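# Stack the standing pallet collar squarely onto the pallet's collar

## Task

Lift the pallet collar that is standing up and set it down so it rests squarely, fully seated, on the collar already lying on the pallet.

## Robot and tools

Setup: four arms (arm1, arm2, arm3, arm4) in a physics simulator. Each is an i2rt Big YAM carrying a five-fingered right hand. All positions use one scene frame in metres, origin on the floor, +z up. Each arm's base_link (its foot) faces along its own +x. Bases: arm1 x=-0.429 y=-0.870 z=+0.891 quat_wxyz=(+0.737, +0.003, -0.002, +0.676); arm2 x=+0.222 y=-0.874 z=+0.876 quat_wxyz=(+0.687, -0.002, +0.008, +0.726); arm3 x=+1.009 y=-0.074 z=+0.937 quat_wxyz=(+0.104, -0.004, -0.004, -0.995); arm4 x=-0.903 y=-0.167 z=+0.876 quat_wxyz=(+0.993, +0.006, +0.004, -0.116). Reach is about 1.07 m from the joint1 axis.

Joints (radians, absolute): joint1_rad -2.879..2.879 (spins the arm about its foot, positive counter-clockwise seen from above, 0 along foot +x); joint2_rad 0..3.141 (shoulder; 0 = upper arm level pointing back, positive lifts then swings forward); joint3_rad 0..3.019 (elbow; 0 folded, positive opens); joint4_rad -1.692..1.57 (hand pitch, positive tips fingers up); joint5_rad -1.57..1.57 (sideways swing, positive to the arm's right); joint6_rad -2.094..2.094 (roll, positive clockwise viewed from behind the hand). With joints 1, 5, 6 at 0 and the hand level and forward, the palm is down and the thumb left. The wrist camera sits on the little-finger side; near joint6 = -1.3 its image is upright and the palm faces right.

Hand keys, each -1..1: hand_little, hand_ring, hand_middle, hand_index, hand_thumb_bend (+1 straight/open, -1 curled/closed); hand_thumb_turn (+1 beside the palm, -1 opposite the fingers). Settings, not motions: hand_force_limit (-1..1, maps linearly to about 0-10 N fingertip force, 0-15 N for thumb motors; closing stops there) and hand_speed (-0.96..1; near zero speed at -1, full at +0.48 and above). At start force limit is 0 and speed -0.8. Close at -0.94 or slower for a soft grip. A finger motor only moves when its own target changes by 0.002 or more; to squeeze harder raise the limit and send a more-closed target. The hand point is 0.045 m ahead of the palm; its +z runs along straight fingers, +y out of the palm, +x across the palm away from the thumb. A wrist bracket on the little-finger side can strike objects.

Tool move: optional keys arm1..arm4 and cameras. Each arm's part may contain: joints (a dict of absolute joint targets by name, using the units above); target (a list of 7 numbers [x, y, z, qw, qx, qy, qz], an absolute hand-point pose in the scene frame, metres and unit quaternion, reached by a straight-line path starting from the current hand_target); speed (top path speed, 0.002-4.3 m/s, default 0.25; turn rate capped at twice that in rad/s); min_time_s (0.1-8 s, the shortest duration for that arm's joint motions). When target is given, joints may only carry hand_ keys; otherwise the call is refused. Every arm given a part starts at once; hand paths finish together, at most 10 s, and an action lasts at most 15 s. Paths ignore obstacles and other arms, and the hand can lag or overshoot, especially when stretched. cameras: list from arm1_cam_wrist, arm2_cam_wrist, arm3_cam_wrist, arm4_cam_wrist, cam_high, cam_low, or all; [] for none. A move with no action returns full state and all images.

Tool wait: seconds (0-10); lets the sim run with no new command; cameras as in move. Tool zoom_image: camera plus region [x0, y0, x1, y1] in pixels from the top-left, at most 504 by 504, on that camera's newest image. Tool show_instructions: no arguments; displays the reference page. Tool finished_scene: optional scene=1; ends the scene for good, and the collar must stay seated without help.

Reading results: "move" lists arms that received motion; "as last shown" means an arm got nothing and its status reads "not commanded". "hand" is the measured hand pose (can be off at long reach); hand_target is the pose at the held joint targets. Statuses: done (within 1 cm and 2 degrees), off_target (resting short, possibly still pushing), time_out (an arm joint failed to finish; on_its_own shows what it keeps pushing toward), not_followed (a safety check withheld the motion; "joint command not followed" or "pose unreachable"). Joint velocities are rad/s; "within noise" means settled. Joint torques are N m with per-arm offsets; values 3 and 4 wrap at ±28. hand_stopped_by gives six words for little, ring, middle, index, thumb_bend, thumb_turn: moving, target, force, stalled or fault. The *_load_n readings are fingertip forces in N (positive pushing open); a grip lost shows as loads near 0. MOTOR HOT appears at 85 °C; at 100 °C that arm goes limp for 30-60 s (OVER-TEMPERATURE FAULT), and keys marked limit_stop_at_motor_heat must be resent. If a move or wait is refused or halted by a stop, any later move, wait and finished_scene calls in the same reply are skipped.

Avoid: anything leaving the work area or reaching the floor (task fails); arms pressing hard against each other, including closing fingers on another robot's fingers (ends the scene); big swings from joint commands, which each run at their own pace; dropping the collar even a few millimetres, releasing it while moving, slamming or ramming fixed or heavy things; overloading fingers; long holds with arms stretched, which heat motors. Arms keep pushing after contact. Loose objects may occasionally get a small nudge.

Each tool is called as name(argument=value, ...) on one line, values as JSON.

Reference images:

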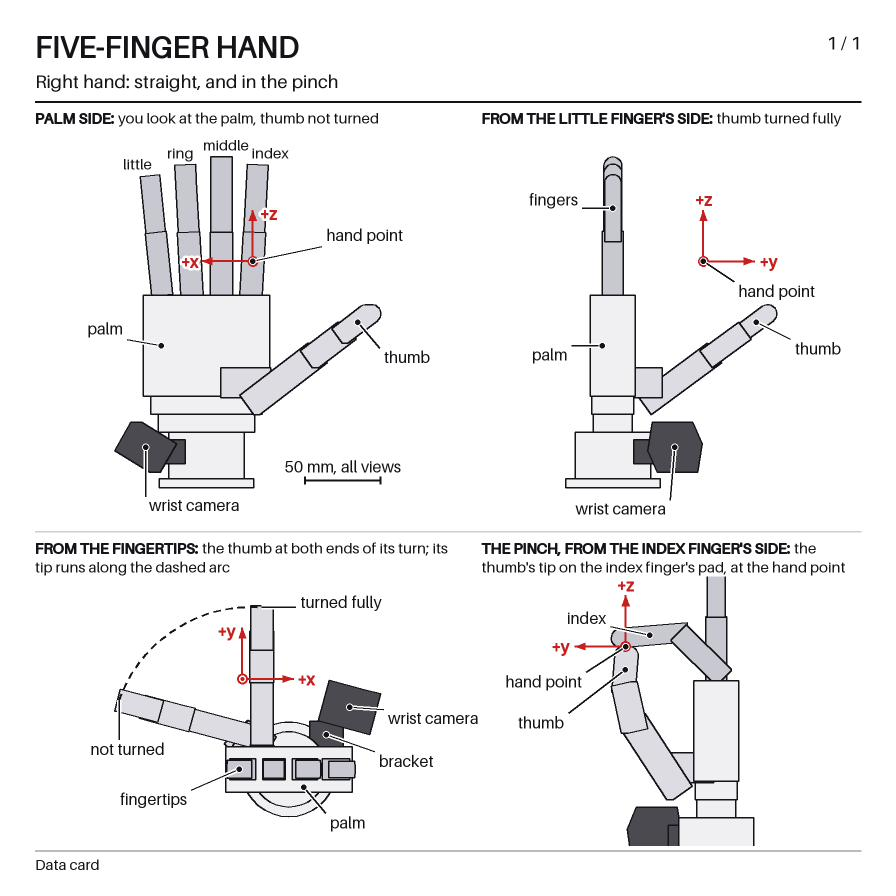

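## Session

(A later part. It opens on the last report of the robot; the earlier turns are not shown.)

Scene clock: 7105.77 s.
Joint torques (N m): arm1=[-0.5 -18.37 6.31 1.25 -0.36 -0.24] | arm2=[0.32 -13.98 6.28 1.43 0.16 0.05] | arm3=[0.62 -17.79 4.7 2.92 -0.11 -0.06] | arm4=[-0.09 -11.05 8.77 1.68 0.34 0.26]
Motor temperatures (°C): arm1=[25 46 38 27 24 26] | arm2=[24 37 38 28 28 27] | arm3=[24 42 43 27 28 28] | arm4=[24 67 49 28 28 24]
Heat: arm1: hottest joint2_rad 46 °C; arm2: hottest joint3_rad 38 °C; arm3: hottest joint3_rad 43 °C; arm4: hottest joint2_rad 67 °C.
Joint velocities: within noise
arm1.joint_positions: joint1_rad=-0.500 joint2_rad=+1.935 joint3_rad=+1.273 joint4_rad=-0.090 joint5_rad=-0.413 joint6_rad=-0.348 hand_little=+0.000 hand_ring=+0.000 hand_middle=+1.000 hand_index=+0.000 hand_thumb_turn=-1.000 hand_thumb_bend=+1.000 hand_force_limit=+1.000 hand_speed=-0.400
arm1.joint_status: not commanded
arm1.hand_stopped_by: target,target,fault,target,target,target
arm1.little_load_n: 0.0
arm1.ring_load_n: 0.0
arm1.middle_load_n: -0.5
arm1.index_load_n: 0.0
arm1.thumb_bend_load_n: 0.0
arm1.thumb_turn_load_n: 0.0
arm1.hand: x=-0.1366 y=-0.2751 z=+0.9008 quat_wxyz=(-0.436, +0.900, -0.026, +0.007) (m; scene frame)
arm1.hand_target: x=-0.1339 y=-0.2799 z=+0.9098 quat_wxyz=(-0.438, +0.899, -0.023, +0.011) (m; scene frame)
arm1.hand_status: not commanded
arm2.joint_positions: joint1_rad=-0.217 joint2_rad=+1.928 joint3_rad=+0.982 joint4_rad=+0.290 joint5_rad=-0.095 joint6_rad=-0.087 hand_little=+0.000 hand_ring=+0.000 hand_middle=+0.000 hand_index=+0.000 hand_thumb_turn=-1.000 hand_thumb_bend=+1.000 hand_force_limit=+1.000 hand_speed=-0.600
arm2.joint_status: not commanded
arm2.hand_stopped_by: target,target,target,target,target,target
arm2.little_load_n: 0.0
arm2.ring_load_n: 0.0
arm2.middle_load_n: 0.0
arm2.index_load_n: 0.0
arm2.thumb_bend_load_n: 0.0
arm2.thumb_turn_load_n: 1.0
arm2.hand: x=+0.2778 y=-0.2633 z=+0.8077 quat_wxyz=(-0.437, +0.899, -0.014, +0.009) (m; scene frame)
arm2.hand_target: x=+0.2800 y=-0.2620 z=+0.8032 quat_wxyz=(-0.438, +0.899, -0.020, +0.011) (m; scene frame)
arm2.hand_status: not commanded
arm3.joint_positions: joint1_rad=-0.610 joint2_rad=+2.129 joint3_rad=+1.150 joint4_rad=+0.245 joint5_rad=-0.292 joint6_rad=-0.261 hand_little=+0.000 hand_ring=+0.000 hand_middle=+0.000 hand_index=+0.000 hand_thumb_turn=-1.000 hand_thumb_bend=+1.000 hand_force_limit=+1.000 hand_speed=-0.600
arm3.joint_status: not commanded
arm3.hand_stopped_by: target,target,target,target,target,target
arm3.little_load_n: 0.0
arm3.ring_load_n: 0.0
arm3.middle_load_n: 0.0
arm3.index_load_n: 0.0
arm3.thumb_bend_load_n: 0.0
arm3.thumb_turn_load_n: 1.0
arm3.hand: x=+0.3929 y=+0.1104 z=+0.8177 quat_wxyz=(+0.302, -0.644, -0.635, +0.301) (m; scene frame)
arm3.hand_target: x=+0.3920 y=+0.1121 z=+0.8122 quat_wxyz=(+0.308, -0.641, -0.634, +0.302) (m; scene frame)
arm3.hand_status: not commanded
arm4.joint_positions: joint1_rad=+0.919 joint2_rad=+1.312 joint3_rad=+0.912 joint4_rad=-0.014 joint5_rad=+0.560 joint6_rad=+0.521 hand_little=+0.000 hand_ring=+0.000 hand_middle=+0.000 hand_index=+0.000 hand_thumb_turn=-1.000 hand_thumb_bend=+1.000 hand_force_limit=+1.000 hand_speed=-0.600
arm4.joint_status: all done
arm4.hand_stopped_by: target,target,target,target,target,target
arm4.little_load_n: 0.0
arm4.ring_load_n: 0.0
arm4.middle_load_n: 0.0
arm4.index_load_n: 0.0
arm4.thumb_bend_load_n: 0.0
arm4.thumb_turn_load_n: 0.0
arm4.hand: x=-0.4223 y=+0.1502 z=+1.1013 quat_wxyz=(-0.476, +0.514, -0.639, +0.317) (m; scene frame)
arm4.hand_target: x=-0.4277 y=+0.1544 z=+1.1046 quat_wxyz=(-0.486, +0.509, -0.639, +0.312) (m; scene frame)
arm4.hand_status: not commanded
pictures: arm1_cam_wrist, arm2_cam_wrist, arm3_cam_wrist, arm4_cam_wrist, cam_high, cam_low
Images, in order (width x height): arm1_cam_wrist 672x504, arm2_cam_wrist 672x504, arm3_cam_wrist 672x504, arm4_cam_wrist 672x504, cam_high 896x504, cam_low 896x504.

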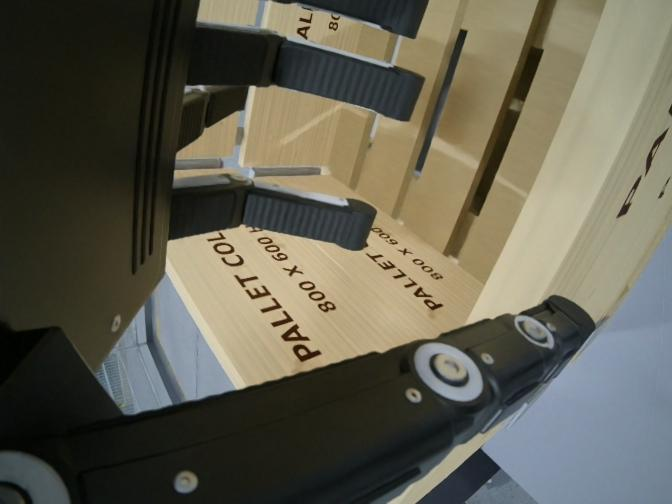

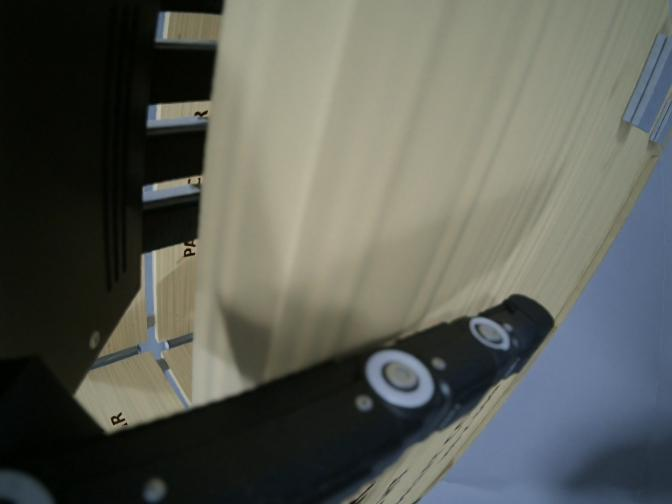

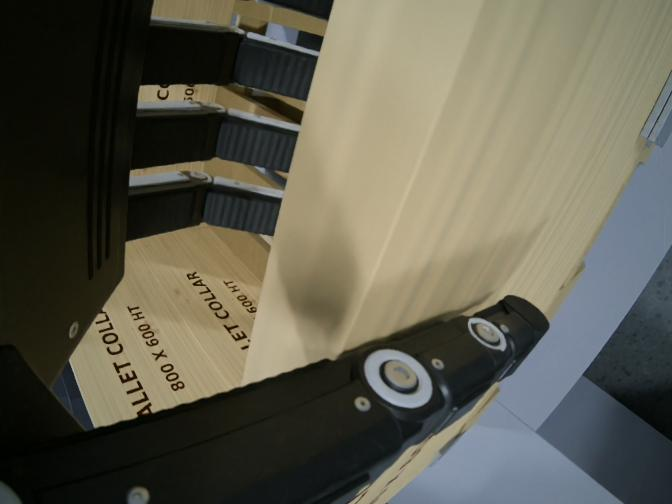

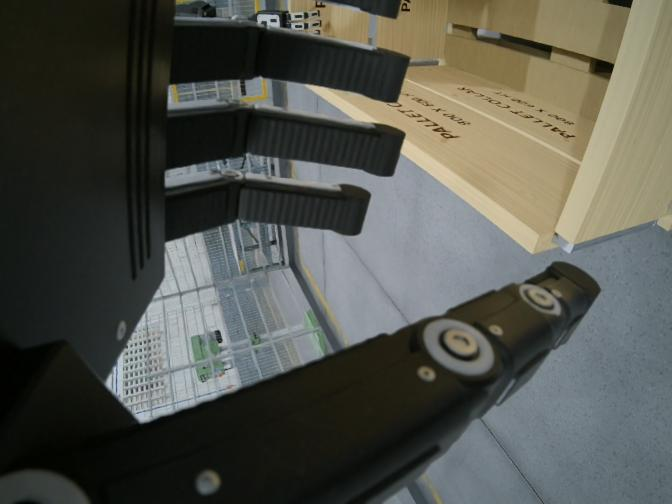

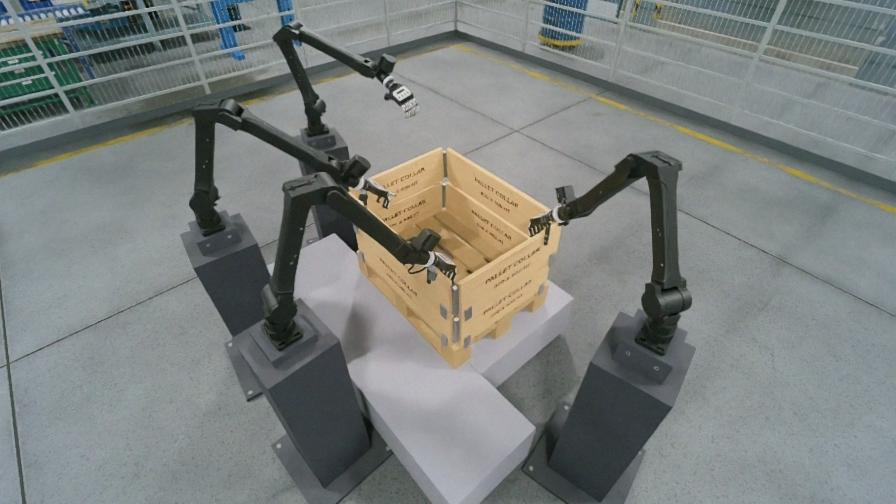

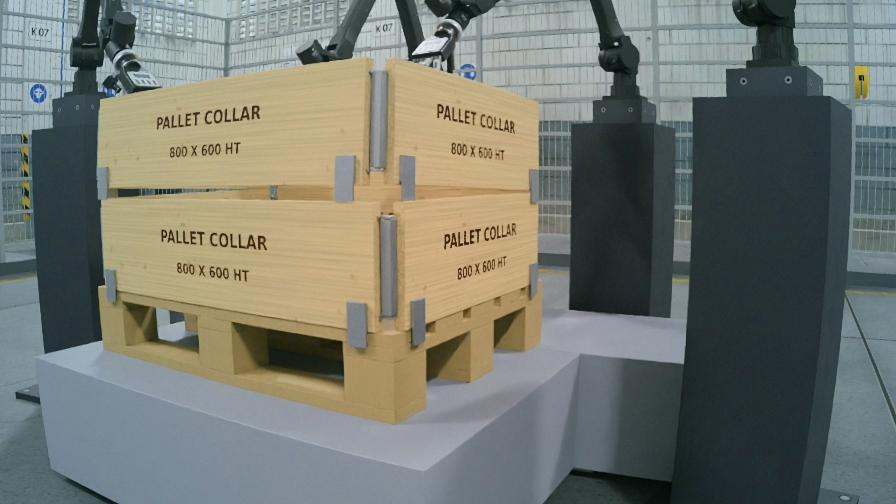

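move(arm1={"target":[-0.140,-0.285,0.960,0.4382,-0.8985,0.0225,-0.0110],"speed":0.12}, arm2={"target":[0.276,-0.268,0.930,0.4380,-0.8985,0.0200,-0.0110],"speed":0.12}, arm3={"target":[0.394,0.109,0.812,0.3206,-0.6573,-0.6129,0.2987],"speed":0.05}, cameras=["arm3_cam_wrist"])

move(arm1={"target":[-0.200,-0.450,1.000,0.4382,-0.8985,0.0225,-0.0110],"speed":0.2}, arm2={"target":[0.270,-0.430,0.990,0.4380,-0.8985,0.0200,-0.0110],"speed":0.2}, arm3={"joints":{"hand_speed":-0.85,"hand_force_limit":0.6,"hand_index":-1,"hand_middle":-1,"hand_ring":-1,"hand_little":-0.99}}, arm4={"joints":{"joint1_rad":0.915,"joint2_rad":1.905,"joint3_rad":1.40,"joint4_rad":-0.32,"joint5_rad":0.56,"joint6_rad":0.52},"min_time_s":3.5})

move(arm3={"joints":{"hand_speed":-0.86,"hand_force_limit":1.0,"hand_index":-0.95,"hand_middle":-0.95,"hand_ring":-0.95,"hand_little":-0.98}}, arm4={"target":[-0.318,0.235,0.860,-0.3080,0.6180,-0.6540,0.3100],"speed":0.08}, cameras=["arm3_cam_wrist","arm4_cam_wrist"])

Scene clock: 7196.27 s.
Joint torques (N m): arm1=[-0.38 -18.37 8.36 1.06 -0.22 -0.24] | arm2=[1.2 -14.51 11.86 0.58 0.03 0.09] | arm3=[1.44 -18.2 4.07 2.61 0 0.08] | arm4=[-0.21 -10.75 8.75 1.78 0.33 0.27]
Motor temperatures (°C): arm1=[25 47 37 27 24 26] | arm2=[24 36 35 28 27 27] | arm3=[24 42 38 27 28 27] | arm4=[24 55 50 29 28 24]
Heat: arm1: hottest joint2_rad 47 °C; arm2: hottest joint2_rad 36 °C; arm3: hottest joint2_rad 42 °C; arm4: hottest joint2_rad 55 °C.
move: arm1 off_target; arm2 off_target; arm3 done
Joint velocities: within noise
arm1.joint_positions: joint1_rad=-0.500 joint2_rad=+1.844 joint3_rad=+1.273 joint4_rad=-0.196 joint5_rad=-0.413 joint6_rad=-0.348 hand_little=+0.000 hand_ring=+0.000 hand_middle=+1.000 hand_index=+0.000 hand_thumb_turn=-1.000 hand_thumb_bend=+1.000 hand_force_limit=+1.000 hand_speed=-0.400
arm1.joint_status: not commanded
arm1.hand_stopped_by: target,target,fault,target,target,target
arm1.little_load_n: 0.0
arm1.ring_load_n: 0.0
arm1.middle_load_n: 0.0
arm1.index_load_n: 0.0
arm1.thumb_bend_load_n: 0.0
arm1.thumb_turn_load_n: 0.0
arm1.hand: x=-0.1443 y=-0.2872 z=+0.9435 quat_wxyz=(-0.429, +0.903, -0.028, +0.003)
arm1.hand_target: x=-0.1400 y=-0.2851 z=+0.9600 quat_wxyz=(-0.438, +0.898, -0.023, +0.011)
arm1.hand_status: off_target (0.017 m and 1.6 deg from the pose sent, 0.060 m and 0.7 deg at the start)
arm2.joint_positions: joint1_rad=-0.217 joint2_rad=+1.680 joint3_rad=+0.982 joint4_rad=-0.003 joint5_rad=-0.085 joint6_rad=-0.086 hand_little=+0.000 hand_ring=+0.000 hand_middle=+0.000 hand_index=+0.000 hand_thumb_turn=-1.000 hand_thumb_bend=+1.000 hand_force_limit=+1.000 hand_speed=-0.600
arm2.joint_status: not commanded
arm2.hand_stopped_by: target,target,target,target,target,target
arm2.little_load_n: 0.0
arm2.ring_load_n: 0.0
arm2.middle_load_n: 0.0
arm2.index_load_n: 0.0
arm2.thumb_bend_load_n: 0.0
arm2.thumb_turn_load_n: 0.0
arm2.hand: x=+0.2759 y=-0.2893 z=+0.9026 quat_wxyz=(-0.416, +0.909, -0.018, +0.010)
arm2.hand_target: x=+0.2758 y=-0.2692 z=+0.9306 quat_wxyz=(-0.438, +0.898, -0.020, +0.011)
arm2.hand_status: off_target (0.035 m and 2.8 deg from the pose sent, 0.123 m and 0.7 deg at the start)
arm3.joint_positions: joint1_rad=-0.610 joint2_rad=+2.129 joint3_rad=+1.124 joint4_rad=+0.308 joint5_rad=-0.247 joint6_rad=-0.222 hand_little=+0.000 hand_ring=+0.000 hand_middle=+0.000 hand_index=+0.000 hand_thumb_turn=-1.000 hand_thumb_bend=+1.000 hand_force_limit=+1.000 hand_speed=-0.600
arm3.joint_status: not commanded
arm3.hand_stopped_by: target,target,target,target,target,target
arm3.little_load_n: 0.0
arm3.ring_load_n: 0.0
arm3.middle_load_n: 0.0
arm3.index_load_n: 0.0
arm3.thumb_bend_load_n: 0.0
arm3.thumb_turn_load_n: 0.0
arm3.hand: x=+0.3930 y=+0.1161 z=+0.8170 quat_wxyz=(+0.322, -0.657, -0.614, +0.296)
arm3.hand_target: x=+0.3940 y=+0.1090 z=+0.8122 quat_wxyz=(+0.321, -0.657, -0.613, +0.299)
arm3.hand_status: done (0.009 m and 0.3 deg from the pose sent, 0.006 m and 3.7 deg at the start)
arm4: as last shown
Images, in order (width x height): arm3_cam_wrist 672x504.

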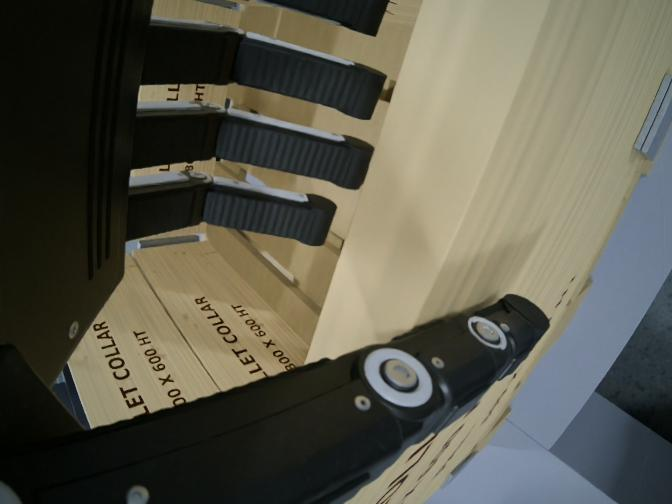

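Scene clock: 7200.23 s.
Joint torques (N m): arm1=[-0.32 -10.29 6.83 1.2 -0.41 -0.28] | arm2=[-0.5 -7.82 8.32 0.61 -0.15 -0.16] | arm3=[1.26 -18.14 4.1 2.5 0 0.09] | arm4=[-1.55 -15.79 13.11 0.39 0.36 0.1]
Motor temperatures (°C): arm1=[25 46 37 27 24 26] | arm2=[24 36 35 28 27 27] | arm3=[24 42 38 27 28 27] | arm4=[24 55 51 29 28 24]
Heat: arm1: hottest joint2_rad 46 °C; arm2: hottest joint2_rad 36 °C; arm3: hottest joint2_rad 42 °C; arm4: hottest joint2_rad 55 °C.
move: arm1 done; arm2 done; arm3 off_target; arm4 done
Joint velocities: within noise
arm1.joint_positions: joint1_rad=-0.601 joint2_rad=+1.380 joint3_rad=+0.857 joint4_rad=-0.256 joint5_rad=-0.484 joint6_rad=-0.420 hand_little=+0.000 hand_ring=+0.000 hand_middle=+1.000 hand_index=+0.000 hand_thumb_turn=-1.000 hand_thumb_bend=+1.000 hand_force_limit=+1.000 hand_speed=-0.400
arm1.joint_status: not commanded
arm1.hand_stopped_by: target,target,fault,target,target,target
arm1.little_load_n: 0.0
arm1.ring_load_n: 0.0
arm1.middle_load_n: 0.0
arm1.index_load_n: 0.0
arm1.thumb_bend_load_n: 0.0
arm1.thumb_turn_load_n: 0.0
arm1.hand: x=-0.2003 y=-0.4447 z=+0.9979 quat_wxyz=(-0.438, +0.899, -0.028, +0.008)
arm1.hand_target: x=-0.2000 y=-0.4499 z=+0.9999 quat_wxyz=(-0.438, +0.899, -0.023, +0.011)
arm1.hand_status: done (0.006 m and 0.7 deg from the pose sent, 0.181 m and 1.6 deg at the start)
arm2.joint_positions: joint1_rad=-0.253 joint2_rad=+1.170 joint3_rad=+0.696 joint4_rad=-0.174 joint5_rad=-0.125 joint6_rad=-0.099 hand_little=+0.000 hand_ring=+0.000 hand_middle=+0.000 hand_index=+0.000 hand_thumb_turn=-1.000 hand_thumb_bend=+1.000 hand_force_limit=+1.000 hand_speed=-0.600
arm2.joint_status: not commanded
arm2.hand_stopped_by: target,target,target,target,target,target
arm2.little_load_n: 0.0
arm2.ring_load_n: -0.5
arm2.middle_load_n: 0.0
arm2.index_load_n: 0.0
arm2.thumb_bend_load_n: 0.0
arm2.thumb_turn_load_n: 0.0
arm2.hand: x=+0.2640 y=-0.4234 z=+0.9914 quat_wxyz=(-0.442, +0.897, -0.018, +0.007)
arm2.hand_target: x=+0.2699 y=-0.4299 z=+0.9897 quat_wxyz=(-0.438, +0.899, -0.020, +0.011)
arm2.hand_status: done (0.009 m and 0.7 deg from the pose sent, 0.166 m and 2.8 deg at the start)
arm3.joint_positions: joint1_rad=-0.609 joint2_rad=+2.129 joint3_rad=+1.124 joint4_rad=+0.310 joint5_rad=-0.247 joint6_rad=-0.222 hand_little=-0.990 hand_ring=-0.650 hand_middle=-0.553 hand_index=-0.747 hand_thumb_turn=-1.000 hand_thumb_bend=+1.000 hand_force_limit=+0.600 hand_speed=-0.850
arm3.joint_status: hand_ring off_target (ended at -0.650, target -1.000); hand_middle off_target (ended at -0.553, target -1.000); hand_index off_target (ended at -0.747, target -1.000); the others done
arm3.hand_stopped_by: target,force,force,force,target,target
arm3.little_load_n: 0.0
arm3.ring_load_n: 8.0
arm3.middle_load_n: 5.0
arm3.index_load_n: 8.0
arm3.thumb_bend_load_n: 1.0
arm3.thumb_turn_load_n: 0.0
arm3.hand: x=+0.3927 y=+0.1159 z=+0.8171 quat_wxyz=(+0.322, -0.656, -0.614, +0.296)
arm3.hand_target: x=+0.3941 y=+0.1089 z=+0.8121 quat_wxyz=(+0.320, -0.657, -0.613, +0.299)
arm3.hand_status: not commanded
arm4.joint_positions: joint1_rad=+0.919 joint2_rad=+1.883 joint3_rad=+1.355 joint4_rad=-0.313 joint5_rad=+0.561 joint6_rad=+0.521 hand_little=+0.000 hand_ring=+0.000 hand_middle=+0.000 hand_index=+0.000 hand_thumb_turn=-1.000 hand_thumb_bend=+1.000 hand_force_limit=+1.000 hand_speed=-0.600
arm4.joint_status: all done
arm4.hand_stopped_by: target,target,target,target,target,target
arm4.little_load_n: 0.0
arm4.ring_load_n: 0.0
arm4.middle_load_n: 0.0
arm4.index_load_n: 0.0
arm4.thumb_bend_load_n: 0.0
arm4.thumb_turn_load_n: 0.0
arm4.hand: x=-0.3375 y=+0.2226 z=+0.9308 quat_wxyz=(-0.293, +0.620, -0.659, +0.310)
arm4.hand_target: x=-0.3241 y=+0.2300 z=+0.9369 quat_wxyz=(-0.299, +0.616, -0.659, +0.311)
arm4.hand_status: not commanded
pictures: none

Scene clock: 7201.83 s.
Joint torques (N m): arm1=[-0.38 -10.75 6.95 1.13 -0.44 -0.31] | arm2=[-0.67 -7.88 8.32 0.55 -0.16 -0.15] | arm3=[1.32 -18.14 4.1 2.5 0 0.1] | arm4=[-1.55 -16.32 7.92 1.33 0.27 -0.02]
Motor temperatures (°C): arm1=[25 46 37 27 24 26] | arm2=[24 36 35 28 27 27] | arm3=[24 42 38 27 28 27] | arm4=[24 55 51 29 28 24]
Heat: arm1: hottest joint2_rad 46 °C; arm2: hottest joint2_rad 36 °C; arm3: hottest joint2_rad 42 °C; arm4: hottest joint2_rad 55 °C.
move: arm3 off_target; arm4 off_target
Joint velocities: within noise
arm1, arm2: as last shown
arm2.ring_load_n: 0.0
arm3.joint_positions: joint1_rad=-0.609 joint2_rad=+2.129 joint3_rad=+1.124 joint4_rad=+0.310 joint5_rad=-0.247 joint6_rad=-0.224 hand_little=-0.980 hand_ring=-0.672 hand_middle=-0.588 hand_index=-0.770 hand_thumb_turn=-1.000 hand_thumb_bend=+1.000 hand_force_limit=+1.000 hand_speed=-0.860
arm3.joint_status: hand_ring off_target (ended at -0.672, target -0.950); hand_middle off_target (ended at -0.588, target -0.950); hand_index off_target (ended at -0.770, target -0.950); the others done
arm3.hand_stopped_by: target,force,force,force,target,target
arm3.little_load_n: 0.0
arm3.ring_load_n: 10.0
arm3.middle_load_n: 12.0
arm3.index_load_n: 11.0
arm3.thumb_bend_load_n: 1.5
arm3.thumb_turn_load_n: 0.0
arm3.hand: x=+0.3926 y=+0.1160 z=+0.8171 quat_wxyz=(+0.323, -0.656, -0.615, +0.296)
arm3.hand_target: x=+0.3941 y=+0.1090 z=+0.8121 quat_wxyz=(+0.320, -0.657, -0.613, +0.299)
arm3.hand_status: not commanded
arm4.joint_positions: joint1_rad=+0.919 joint2_rad=+2.003 joint3_rad=+1.355 joint4_rad=-0.139 joint5_rad=+0.550 joint6_rad=+0.516 hand_little=+0.000 hand_ring=+0.000 hand_middle=+0.000 hand_index=+0.000 hand_thumb_turn=-1.000 hand_thumb_bend=+1.000 hand_force_limit=+1.000 hand_speed=-0.600
arm4.joint_status: not commanded
arm4.hand_stopped_by: target,target,target,target,target,target
arm4.little_load_n: 0.0
arm4.ring_load_n: 0.0
arm4.middle_load_n: 0.0
arm4.index_load_n: 0.0
arm4.thumb_bend_load_n: 0.0
arm4.thumb_turn_load_n: 0.0
arm4.hand: x=-0.3188 y=+0.2414 z=+0.8770 quat_wxyz=(-0.318, +0.612, -0.656, +0.308)
arm4.hand_target: x=-0.3183 y=+0.2348 z=+0.8602 quat_wxyz=(-0.308, +0.618, -0.654, +0.310)
arm4.hand_status: off_target (0.018 m and 1.4 deg from the pose sent, 0.075 m and 1.8 deg at the start)
Images, in order (width x height): arm3_cam_wrist 672x504, arm4_cam_wrist 672x504.

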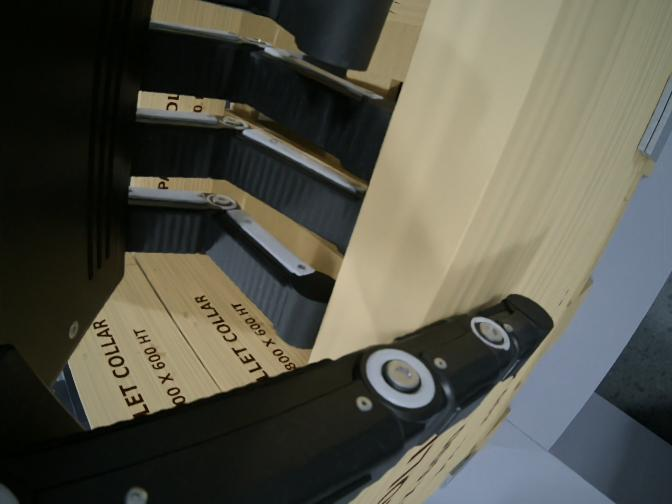

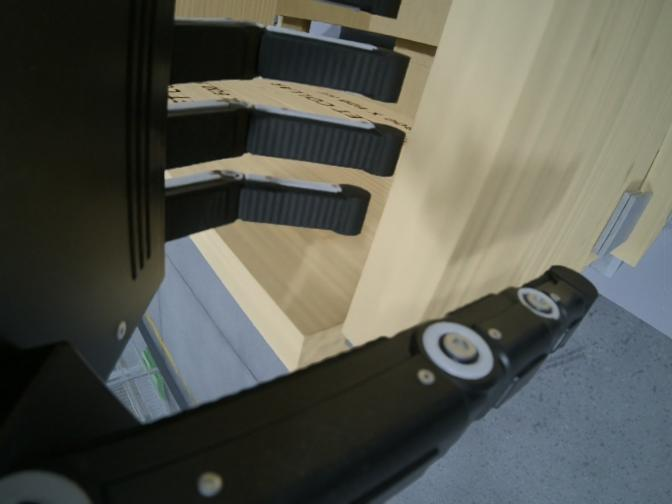

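move(arm4={"target": [-0.318, 0.226, 0.825, -0.308, 0.618, -0.654, 0.310], "speed": 0.06}, cameras=["arm4_cam_wrist", "cam_high", "cam_low"])

Scene clock: 7230.27 s.
Joint torques (N m): arm1=[-0.56 -10.4 6.94 1.05 -0.43 -0.27] | arm2=[-0.79 -7.88 8.28 0.54 -0.15 -0.14] | arm3=[1.32 -18.14 4.07 2.5 0 0.1] | arm4=[-2.14 -16.85 7.17 1.47 0.25 -0.01]
Motor temperatures (°C): arm1=[25 44 37 27 24 26] | arm2=[24 35 36 28 27 27] | arm3=[24 42 37 27 28 27] | arm4=[24 54 50 29 28 24]
Heat: arm1: hottest joint2_rad 44 °C; arm2: hottest joint3_rad 36 °C; arm3: hottest joint2_rad 42 °C; arm4: hottest joint2_rad 54 °C.
move: arm4 off_target
Joint velocities: within noise
arm1, arm2, arm3: as last shown
arm3.thumb_bend_load_n: 1.0
arm4.joint_positions: joint1_rad=+0.911 joint2_rad=+2.051 joint3_rad=+1.323 joint4_rad=-0.051 joint5_rad=+0.541 joint6_rad=+0.506 hand_little=+0.000 hand_ring=+0.000 hand_middle=+0.000 hand_index=+0.000 hand_thumb_turn=-1.000 hand_thumb_bend=+1.000 hand_force_limit=+1.000 hand_speed=-0.600
arm4.joint_status: not commanded
arm4.hand_stopped_by: target,target,target,target,target,target
arm4.little_load_n: 0.0
arm4.ring_load_n: 0.0
arm4.middle_load_n: 0.0
arm4.index_load_n: -0.5
arm4.thumb_bend_load_n: 0.0
arm4.thumb_turn_load_n: 0.0
arm4.hand: x=-0.3189 y=+0.2361 z=+0.8428 quat_wxyz=(-0.319, +0.613, -0.654, +0.307)
arm4.hand_target: x=-0.3184 y=+0.2257 z=+0.8254 quat_wxyz=(-0.308, +0.618, -0.654, +0.310)
arm4.hand_status: off_target (0.020 m and 1.5 deg from the pose sent, 0.054 m and 1.4 deg at the start)
Images, in order (width x height): arm4_cam_wrist 672x504, cam_high 896x504, cam_low 896x504.

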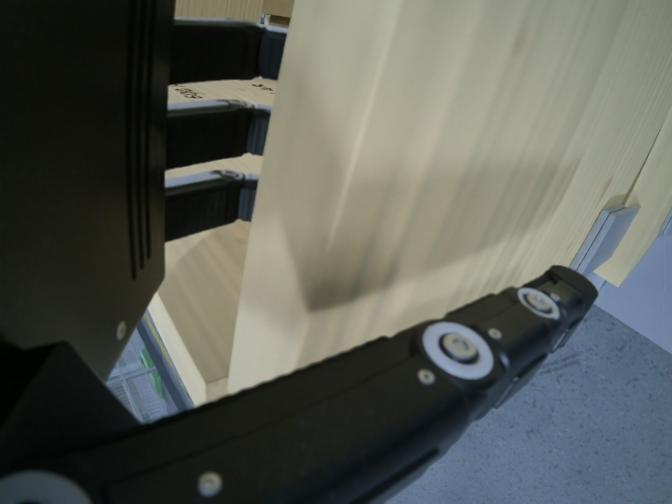

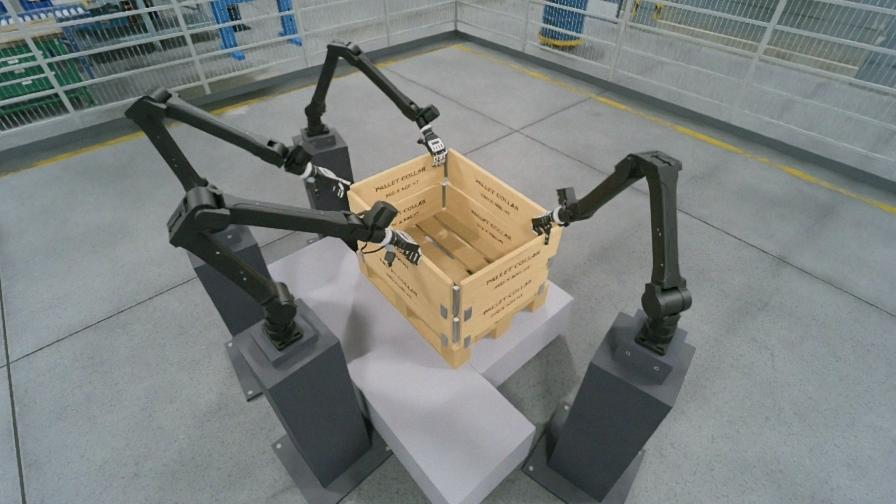

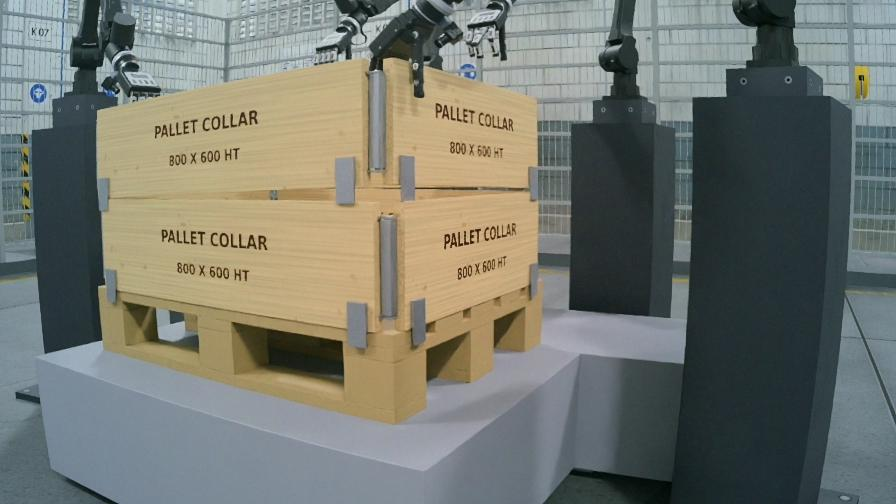

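move(arm4={"target": [-0.312, 0.218, 0.812, -0.308, 0.618, -0.654, 0.310], "speed": 0.06}, cameras=["arm4_cam_wrist", "cam_low"])

zoom_image(camera="cam_low", region=[320, 0, 460, 240])

Scene clock: 7245.77 s.
Joint torques (N m): arm1=[-0.38 -10.7 7.08 1.16 -0.44 -0.3] | arm2=[-0.62 -7.65 8.27 0.59 -0.15 -0.15] | arm3=[1.38 -18.14 4.08 2.51 -0.01 0.1] | arm4=[-1.96 -16.67 6.54 1.42 0.22 -0.02]
Motor temperatures (°C): arm1=[25 44 38 27 24 26] | arm2=[24 35 36 28 27 27] | arm3=[24 42 37 27 28 27] | arm4=[24 55 48 28 28 24]
Heat: arm1: hottest joint2_rad 44 °C; arm2: hottest joint3_rad 36 °C; arm3: hottest joint2_rad 42 °C; arm4: hottest joint2_rad 55 °C.
move: arm4 off_target
Joint velocities: within noise
arm1, arm2, arm3: as last shown
arm2.middle_load_n: -0.5
arm3.ring_load_n: 9.5
arm3.index_load_n: 10.5
arm3.thumb_bend_load_n: 1.5
arm4.joint_positions: joint1_rad=+0.893 joint2_rad=+2.071 joint3_rad=+1.323 joint4_rad=-0.016 joint5_rad=+0.529 joint6_rad=+0.492 hand_little=+0.000 hand_ring=+0.000 hand_middle=+0.000 hand_index=+0.000 hand_thumb_turn=-1.000 hand_thumb_bend=+1.000 hand_force_limit=+1.000 hand_speed=-0.600
arm4.joint_status: not commanded
arm4.hand_stopped_by: target,target,target,target,target,target
arm4.little_load_n: 0.0
arm4.ring_load_n: 0.0
arm4.middle_load_n: 0.0
arm4.index_load_n: 0.0
arm4.thumb_bend_load_n: 0.0
arm4.thumb_turn_load_n: 0.0
arm4.hand: x=-0.3101 y=+0.2295 z=+0.8337 quat_wxyz=(-0.322, +0.611, -0.654, +0.308)
arm4.hand_target: x=-0.3127 y=+0.2179 z=+0.8124 quat_wxyz=(-0.308, +0.618, -0.654, +0.310)
arm4.hand_status: off_target (0.025 m and 1.9 deg from the pose sent, 0.036 m and 1.5 deg at the start)
Images, in order (width x height): arm4_cam_wrist 672x504, cam_low 896x504.

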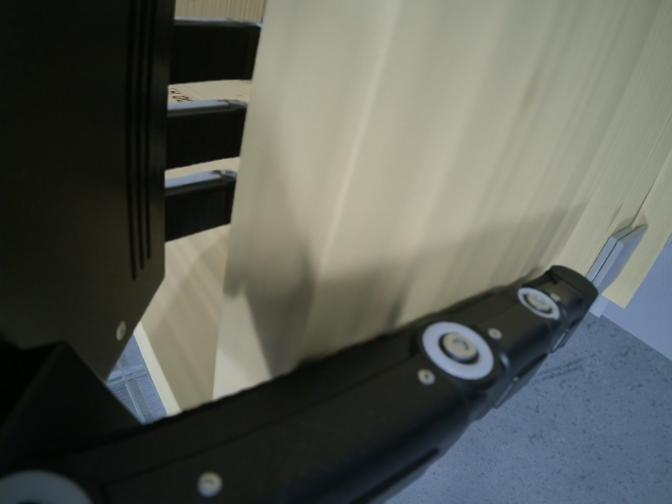

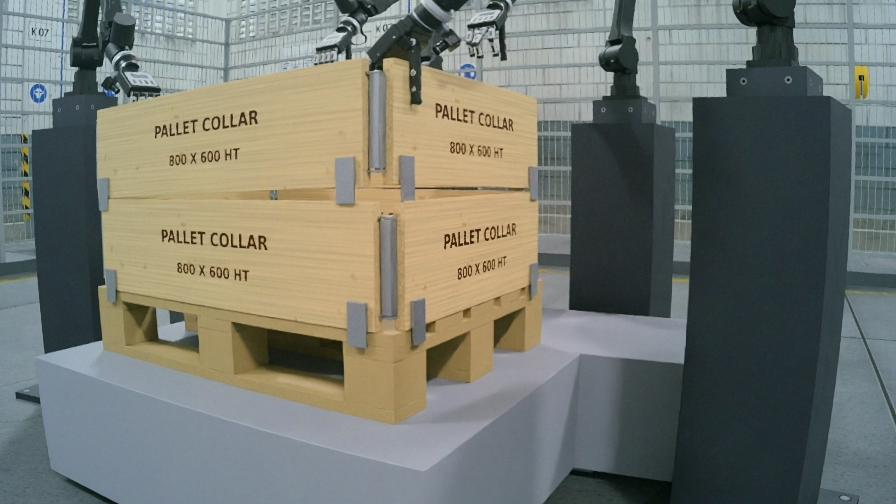

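Scaled by 2.100.

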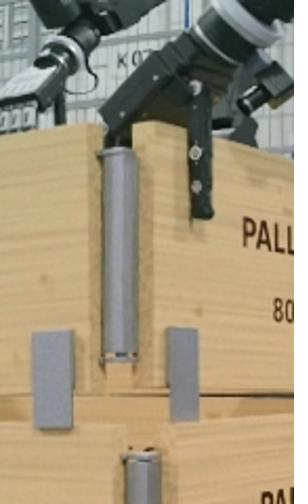

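move(arm4={"joints": {"hand_speed": -0.85, "hand_force_limit": 0.6, "hand_little": -1, "hand_ring": -1, "hand_middle": -1, "hand_index": -1}}, cameras=["arm4_cam_wrist"])

Scene clock: 7258.73 s.
Joint torques (N m): arm1=[-0.62 -10.75 7.09 1.14 -0.45 -0.3] | arm2=[-0.73 -7.82 8.34 0.55 -0.14 -0.16] | arm3=[1.32 -18.2 4.07 2.5 0 0.11] | arm4=[-2.08 -17.08 6.68 1.05 0.31 0.05]
Motor temperatures (°C): arm1=[25 43 38 27 24 26] | arm2=[24 34 36 28 27 27] | arm3=[24 42 37 27 28 27] | arm4=[24 54 48 28 28 24]
Heat: arm1: hottest joint2_rad 43 °C; arm2: hottest joint3_rad 36 °C; arm3: hottest joint2_rad 42 °C; arm4: hottest joint2_rad 54 °C.
move: arm4 off_target
Joint velocities: within noise
arm1, arm2, arm3: as last shown
arm2.ring_load_n: -0.5
arm2.middle_load_n: 0.0
arm3.little_load_n: -0.5
arm3.ring_load_n: 10.0
arm3.hand_target: x=+0.3941 y=+0.1090 z=+0.8121 quat_wxyz=(+0.321, -0.657, -0.613, +0.299)
arm4.joint_positions: joint1_rad=+0.891 joint2_rad=+2.073 joint3_rad=+1.323 joint4_rad=-0.008 joint5_rad=+0.527 joint6_rad=+0.484 hand_little=-0.999 hand_ring=-0.678 hand_middle=-0.553 hand_index=-0.664 hand_thumb_turn=-1.000 hand_thumb_bend=+1.000 hand_force_limit=+0.600 hand_speed=-0.850
arm4.joint_status: hand_ring off_target (ended at -0.678, target -1.000); hand_middle off_target (ended at -0.553, target -1.000); hand_index off_target (ended at -0.664, target -1.000); the others done
arm4.hand_stopped_by: target,force,force,force,target,target
arm4.little_load_n: 5.5
arm4.ring_load_n: 7.0
arm4.middle_load_n: 8.0
arm4.index_load_n: 8.0
arm4.thumb_bend_load_n: 0.5
arm4.thumb_turn_load_n: 1.0
arm4.hand: x=-0.3086 y=+0.2295 z=+0.8338 quat_wxyz=(-0.324, +0.612, -0.652, +0.309)
arm4.hand_target: x=-0.3126 y=+0.2179 z=+0.8125 quat_wxyz=(-0.308, +0.618, -0.654, +0.310)
arm4.hand_status: not commanded
Images, in order (width x height): arm4_cam_wrist 672x504.

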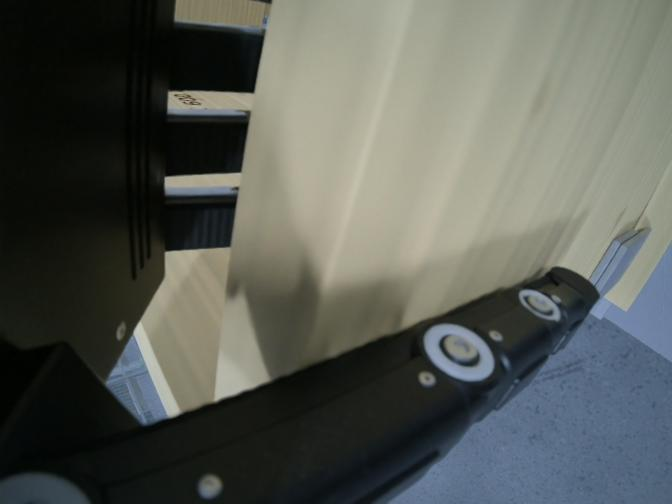

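move(arm4={"joints": {"hand_speed": -0.86, "hand_force_limit": 1.0, "hand_little": -0.98, "hand_ring": -0.95, "hand_middle": -0.95, "hand_index": -0.95}})

move(arm4={"target": [-0.3126, 0.2179, 0.86, -0.308, 0.618, -0.654, 0.310], "speed": 0.05}, arm3={"target": [0.394, 0.109, 0.835, 0.3206, -0.6573, -0.6129, 0.2987], "speed": 0.03})

move(arm4={"target": [-0.3126, 0.2179, 0.895, -0.308, 0.618, -0.654, 0.310], "speed": 0.05}, arm3={"target": [0.394, 0.109, 0.850, 0.3206, -0.6573, -0.6129, 0.2987], "speed": 0.03}, cameras=["cam_low", "cam_high"])

zoom_image(camera="cam_low", region=[320, 130, 440, 230])

Scene clock: 7270.47 s.
Joint torques (N m): arm1=[-0.56 -10.64 6.94 1.11 -0.41 -0.28] | arm2=[-0.62 -7.82 8.32 0.57 -0.15 -0.15] | arm3=[1.38 -18.14 4.05 2.5 0 0.11] | arm4=[-1.79 -16.5 6.54 0.94 0.3 0.06]
Motor temperatures (°C): arm1=[25 43 38 27 24 26] | arm2=[24 34 36 28 27 27] | arm3=[24 42 37 27 28 27] | arm4=[24 54 47 28 28 24]
Heat: arm1: hottest joint2_rad 43 °C; arm2: hottest joint3_rad 36 °C; arm3: hottest joint2_rad 42 °C; arm4: hottest joint2_rad 54 °C.
move: arm4 off_target
Joint velocities: within noise
arm1, arm2, arm3: as last shown
arm1.little_load_n: -0.5
arm2.ring_load_n: 0.0
arm3.little_load_n: 0.0
arm3.index_load_n: 11.0
arm4.joint_positions: joint1_rad=+0.891 joint2_rad=+2.073 joint3_rad=+1.323 joint4_rad=-0.007 joint5_rad=+0.527 joint6_rad=+0.482 hand_little=-0.980 hand_ring=-0.700 hand_middle=-0.563 hand_index=-0.674 hand_thumb_turn=-1.000 hand_thumb_bend=+1.000 hand_force_limit=+1.000 hand_speed=-0.860
arm4.joint_status: hand_ring off_target (ended at -0.700, target -0.950); hand_middle off_target (ended at -0.563, target -0.950); hand_index off_target (ended at -0.674, target -0.950); the others done
arm4.hand_stopped_by: target,force,force,force,target,target
arm4.little_load_n: 0.5
arm4.ring_load_n: 13.0
arm4.middle_load_n: 11.0
arm4.index_load_n: 11.0
arm4.thumb_bend_load_n: 1.0
arm4.thumb_turn_load_n: 1.0
arm4.hand: x=-0.3085 y=+0.2295 z=+0.8339 quat_wxyz=(-0.325, +0.612, -0.652, +0.309)
arm4.hand_target: x=-0.3126 y=+0.2179 z=+0.8126 quat_wxyz=(-0.308, +0.618, -0.654, +0.310)
arm4.hand_status: not commanded
pictures: none

Scene clock: 7271.93 s.
Joint torques (N m): arm1=[-0.5 -10.46 6.97 0.99 -0.45 -0.28] | arm2=[-0.67 -7.77 8.32 0.58 -0.15 -0.15] | arm3=[1.2 -22.12 3.78 0.8 0.01 0.13] | arm4=[-1.32 -22.48 8.02 -1.87 0.47 0.08]
Motor temperatures (°C): arm1=[25 43 38 27 24 26] | arm2=[24 34 36 28 27 27] | arm3=[24 42 37 27 28 27] | arm4=[24 54 47 28 28 24]
Heat: arm1: hottest joint2_rad 43 °C; arm2: hottest joint3_rad 36 °C; arm3: hottest joint2_rad 42 °C; arm4: hottest joint2_rad 54 °C.
move: arm3 off_target; arm4 off_target
Joint velocities: within noise
arm1, arm2: as last shown
arm1.little_load_n: 0.0
arm1.middle_load_n: -0.5
arm2.thumb_bend_load_n: -0.5
arm3.joint_positions: joint1_rad=-0.607 joint2_rad=+2.127 joint3_rad=+1.124 joint4_rad=+0.309 joint5_rad=-0.247 joint6_rad=-0.226 hand_little=-0.980 hand_ring=-0.672 hand_middle=-0.588 hand_index=-0.769 hand_thumb_turn=-1.000 hand_thumb_bend=+1.000 hand_force_limit=+1.000 hand_speed=-0.860
arm3.joint_status: not commanded
arm3.hand_stopped_by: target,force,force,force,target,target
arm3.little_load_n: 0.0
arm3.ring_load_n: 10.5
arm3.middle_load_n: 12.5
arm3.index_load_n: 11.5
arm3.thumb_bend_load_n: 1.5
arm3.thumb_turn_load_n: -0.5
arm3.hand: x=+0.3922 y=+0.1151 z=+0.8178 quat_wxyz=(+0.323, -0.655, -0.616, +0.296)
arm3.hand_target: x=+0.3938 y=+0.1091 z=+0.8343 quat_wxyz=(+0.321, -0.657, -0.613, +0.299)
arm3.hand_status: off_target (0.018 m and 0.6 deg from the pose sent, 0.019 m and 0.5 deg at the start)
arm4.joint_positions: joint1_rad=+0.889 joint2_rad=+2.068 joint3_rad=+1.323 joint4_rad=-0.036 joint5_rad=+0.525 joint6_rad=+0.483 hand_little=-0.980 hand_ring=-0.700 hand_middle=-0.562 hand_index=-0.674 hand_thumb_turn=-1.000 hand_thumb_bend=+1.000 hand_force_limit=+1.000 hand_speed=-0.860
arm4.joint_status: not commanded
arm4.hand_stopped_by: target,force,force,force,target,target
arm4.little_load_n: 2.0
arm4.ring_load_n: 14.5
arm4.middle_load_n: 12.0
arm4.index_load_n: 11.0
arm4.thumb_bend_load_n: 1.5
arm4.thumb_turn_load_n: 0.0
arm4.hand: x=-0.3121 y=+0.2253 z=+0.8321 quat_wxyz=(-0.314, +0.617, -0.653, +0.307)
arm4.hand_target: x=-0.3123 y=+0.2181 z=+0.8589 quat_wxyz=(-0.309, +0.618, -0.654, +0.310)
arm4.hand_status: off_target (0.029 m and 0.7 deg from the pose sent, 0.029 m and 2.0 deg at the start)
pictures: none

Scene clock: 7273.17 s.
Joint torques (N m): arm1=[-0.62 -10.58 6.95 1.07 -0.39 -0.27] | arm2=[-0.79 -7.77 8.27 0.54 -0.16 -0.15] | arm3=[1.14 -23.77 3.79 0.38 -0.12 0.2] | arm4=[-1.26 -25.93 8.73 -3.25 0.51 -0.02]
Motor temperatures (°C): arm1=[25 43 38 27 24 26] | arm2=[24 34 36 28 27 27] | arm3=[24 42 37 27 28 27] | arm4=[24 54 47 28 28 24]
Heat: arm1: hottest joint2_rad 43 °C; arm2: hottest joint3_rad 36 °C; arm3: hottest joint2_rad 42 °C; arm4: hottest joint2_rad 54 °C.
move: arm3 off_target; arm4 off_target
Joint velocities: within noise
arm1, arm2: as last shown
arm1.middle_load_n: 0.0
arm1.thumb_turn_load_n: 0.5
arm2.little_load_n: -0.5
arm2.thumb_bend_load_n: 0.0
arm3.joint_positions: joint1_rad=-0.606 joint2_rad=+2.117 joint3_rad=+1.124 joint4_rad=+0.290 joint5_rad=-0.243 joint6_rad=-0.232 hand_little=-0.980 hand_ring=-0.672 hand_middle=-0.588 hand_index=-0.769 hand_thumb_turn=-1.000 hand_thumb_bend=+1.000 hand_force_limit=+1.000 hand_speed=-0.860
arm3.joint_status: not commanded
arm3.hand_stopped_by: target,force,force,force,target,target
arm3.little_load_n: 0.0
arm3.ring_load_n: 10.0
arm3.middle_load_n: 12.5
arm3.index_load_n: 11.5
arm3.thumb_bend_load_n: 1.0
arm3.thumb_turn_load_n: 0.0
arm3.hand: x=+0.3936 y=+0.1146 z=+0.8210 quat_wxyz=(+0.321, -0.655, -0.619, +0.292)
arm3.hand_target: x=+0.3935 y=+0.1090 z=+0.8484 quat_wxyz=(+0.321, -0.657, -0.613, +0.299)
arm3.hand_status: off_target (0.030 m and 1.0 deg from the pose sent, 0.033 m and 0.6 deg at the start)
arm4.joint_positions: joint1_rad=+0.887 joint2_rad=+2.066 joint3_rad=+1.336 joint4_rad=-0.072 joint5_rad=+0.525 joint6_rad=+0.491 hand_little=-0.980 hand_ring=-0.699 hand_middle=-0.562 hand_index=-0.674 hand_thumb_turn=-1.000 hand_thumb_bend=+1.001 hand_force_limit=+1.000 hand_speed=-0.860
arm4.joint_status: not commanded
arm4.hand_stopped_by: target,force,force,force,target,target
arm4.little_load_n: 4.5
arm4.ring_load_n: 16.5
arm4.middle_load_n: 13.5
arm4.index_load_n: 10.0
arm4.thumb_bend_load_n: 3.0
arm4.thumb_turn_load_n: 0.0
arm4.hand: x=-0.3124 y=+0.2240 z=+0.8338 quat_wxyz=(-0.305, +0.619, -0.656, +0.305)
arm4.hand_target: x=-0.3113 y=+0.2186 z=+0.8913 quat_wxyz=(-0.310, +0.617, -0.653, +0.310)
arm4.hand_status: off_target (0.062 m and 0.7 deg from the pose sent, 0.063 m and 0.7 deg at the start)
pictures: cam_high, cam_low
Images, in order (width x height): cam_high 896x504, cam_low 896x504.

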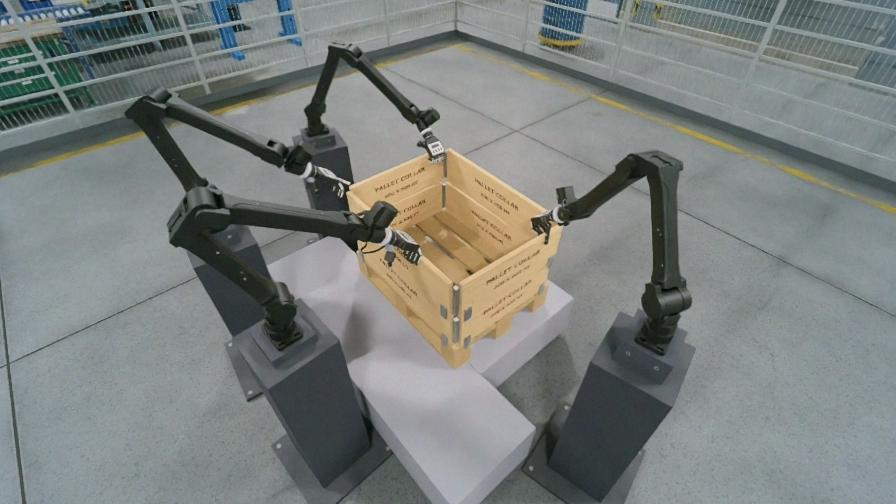

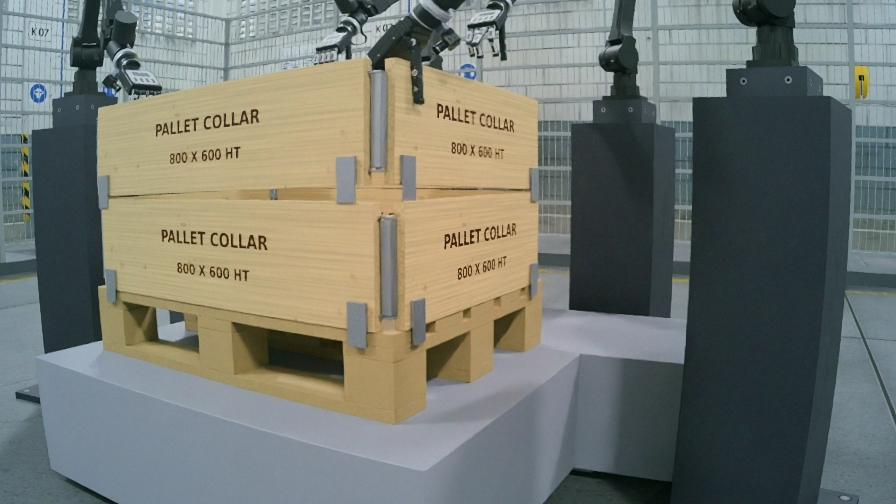

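Scaled by 4.200.

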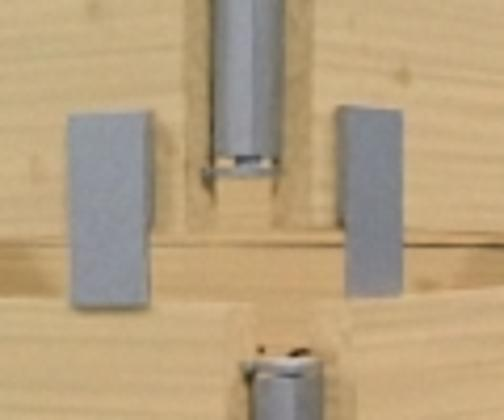

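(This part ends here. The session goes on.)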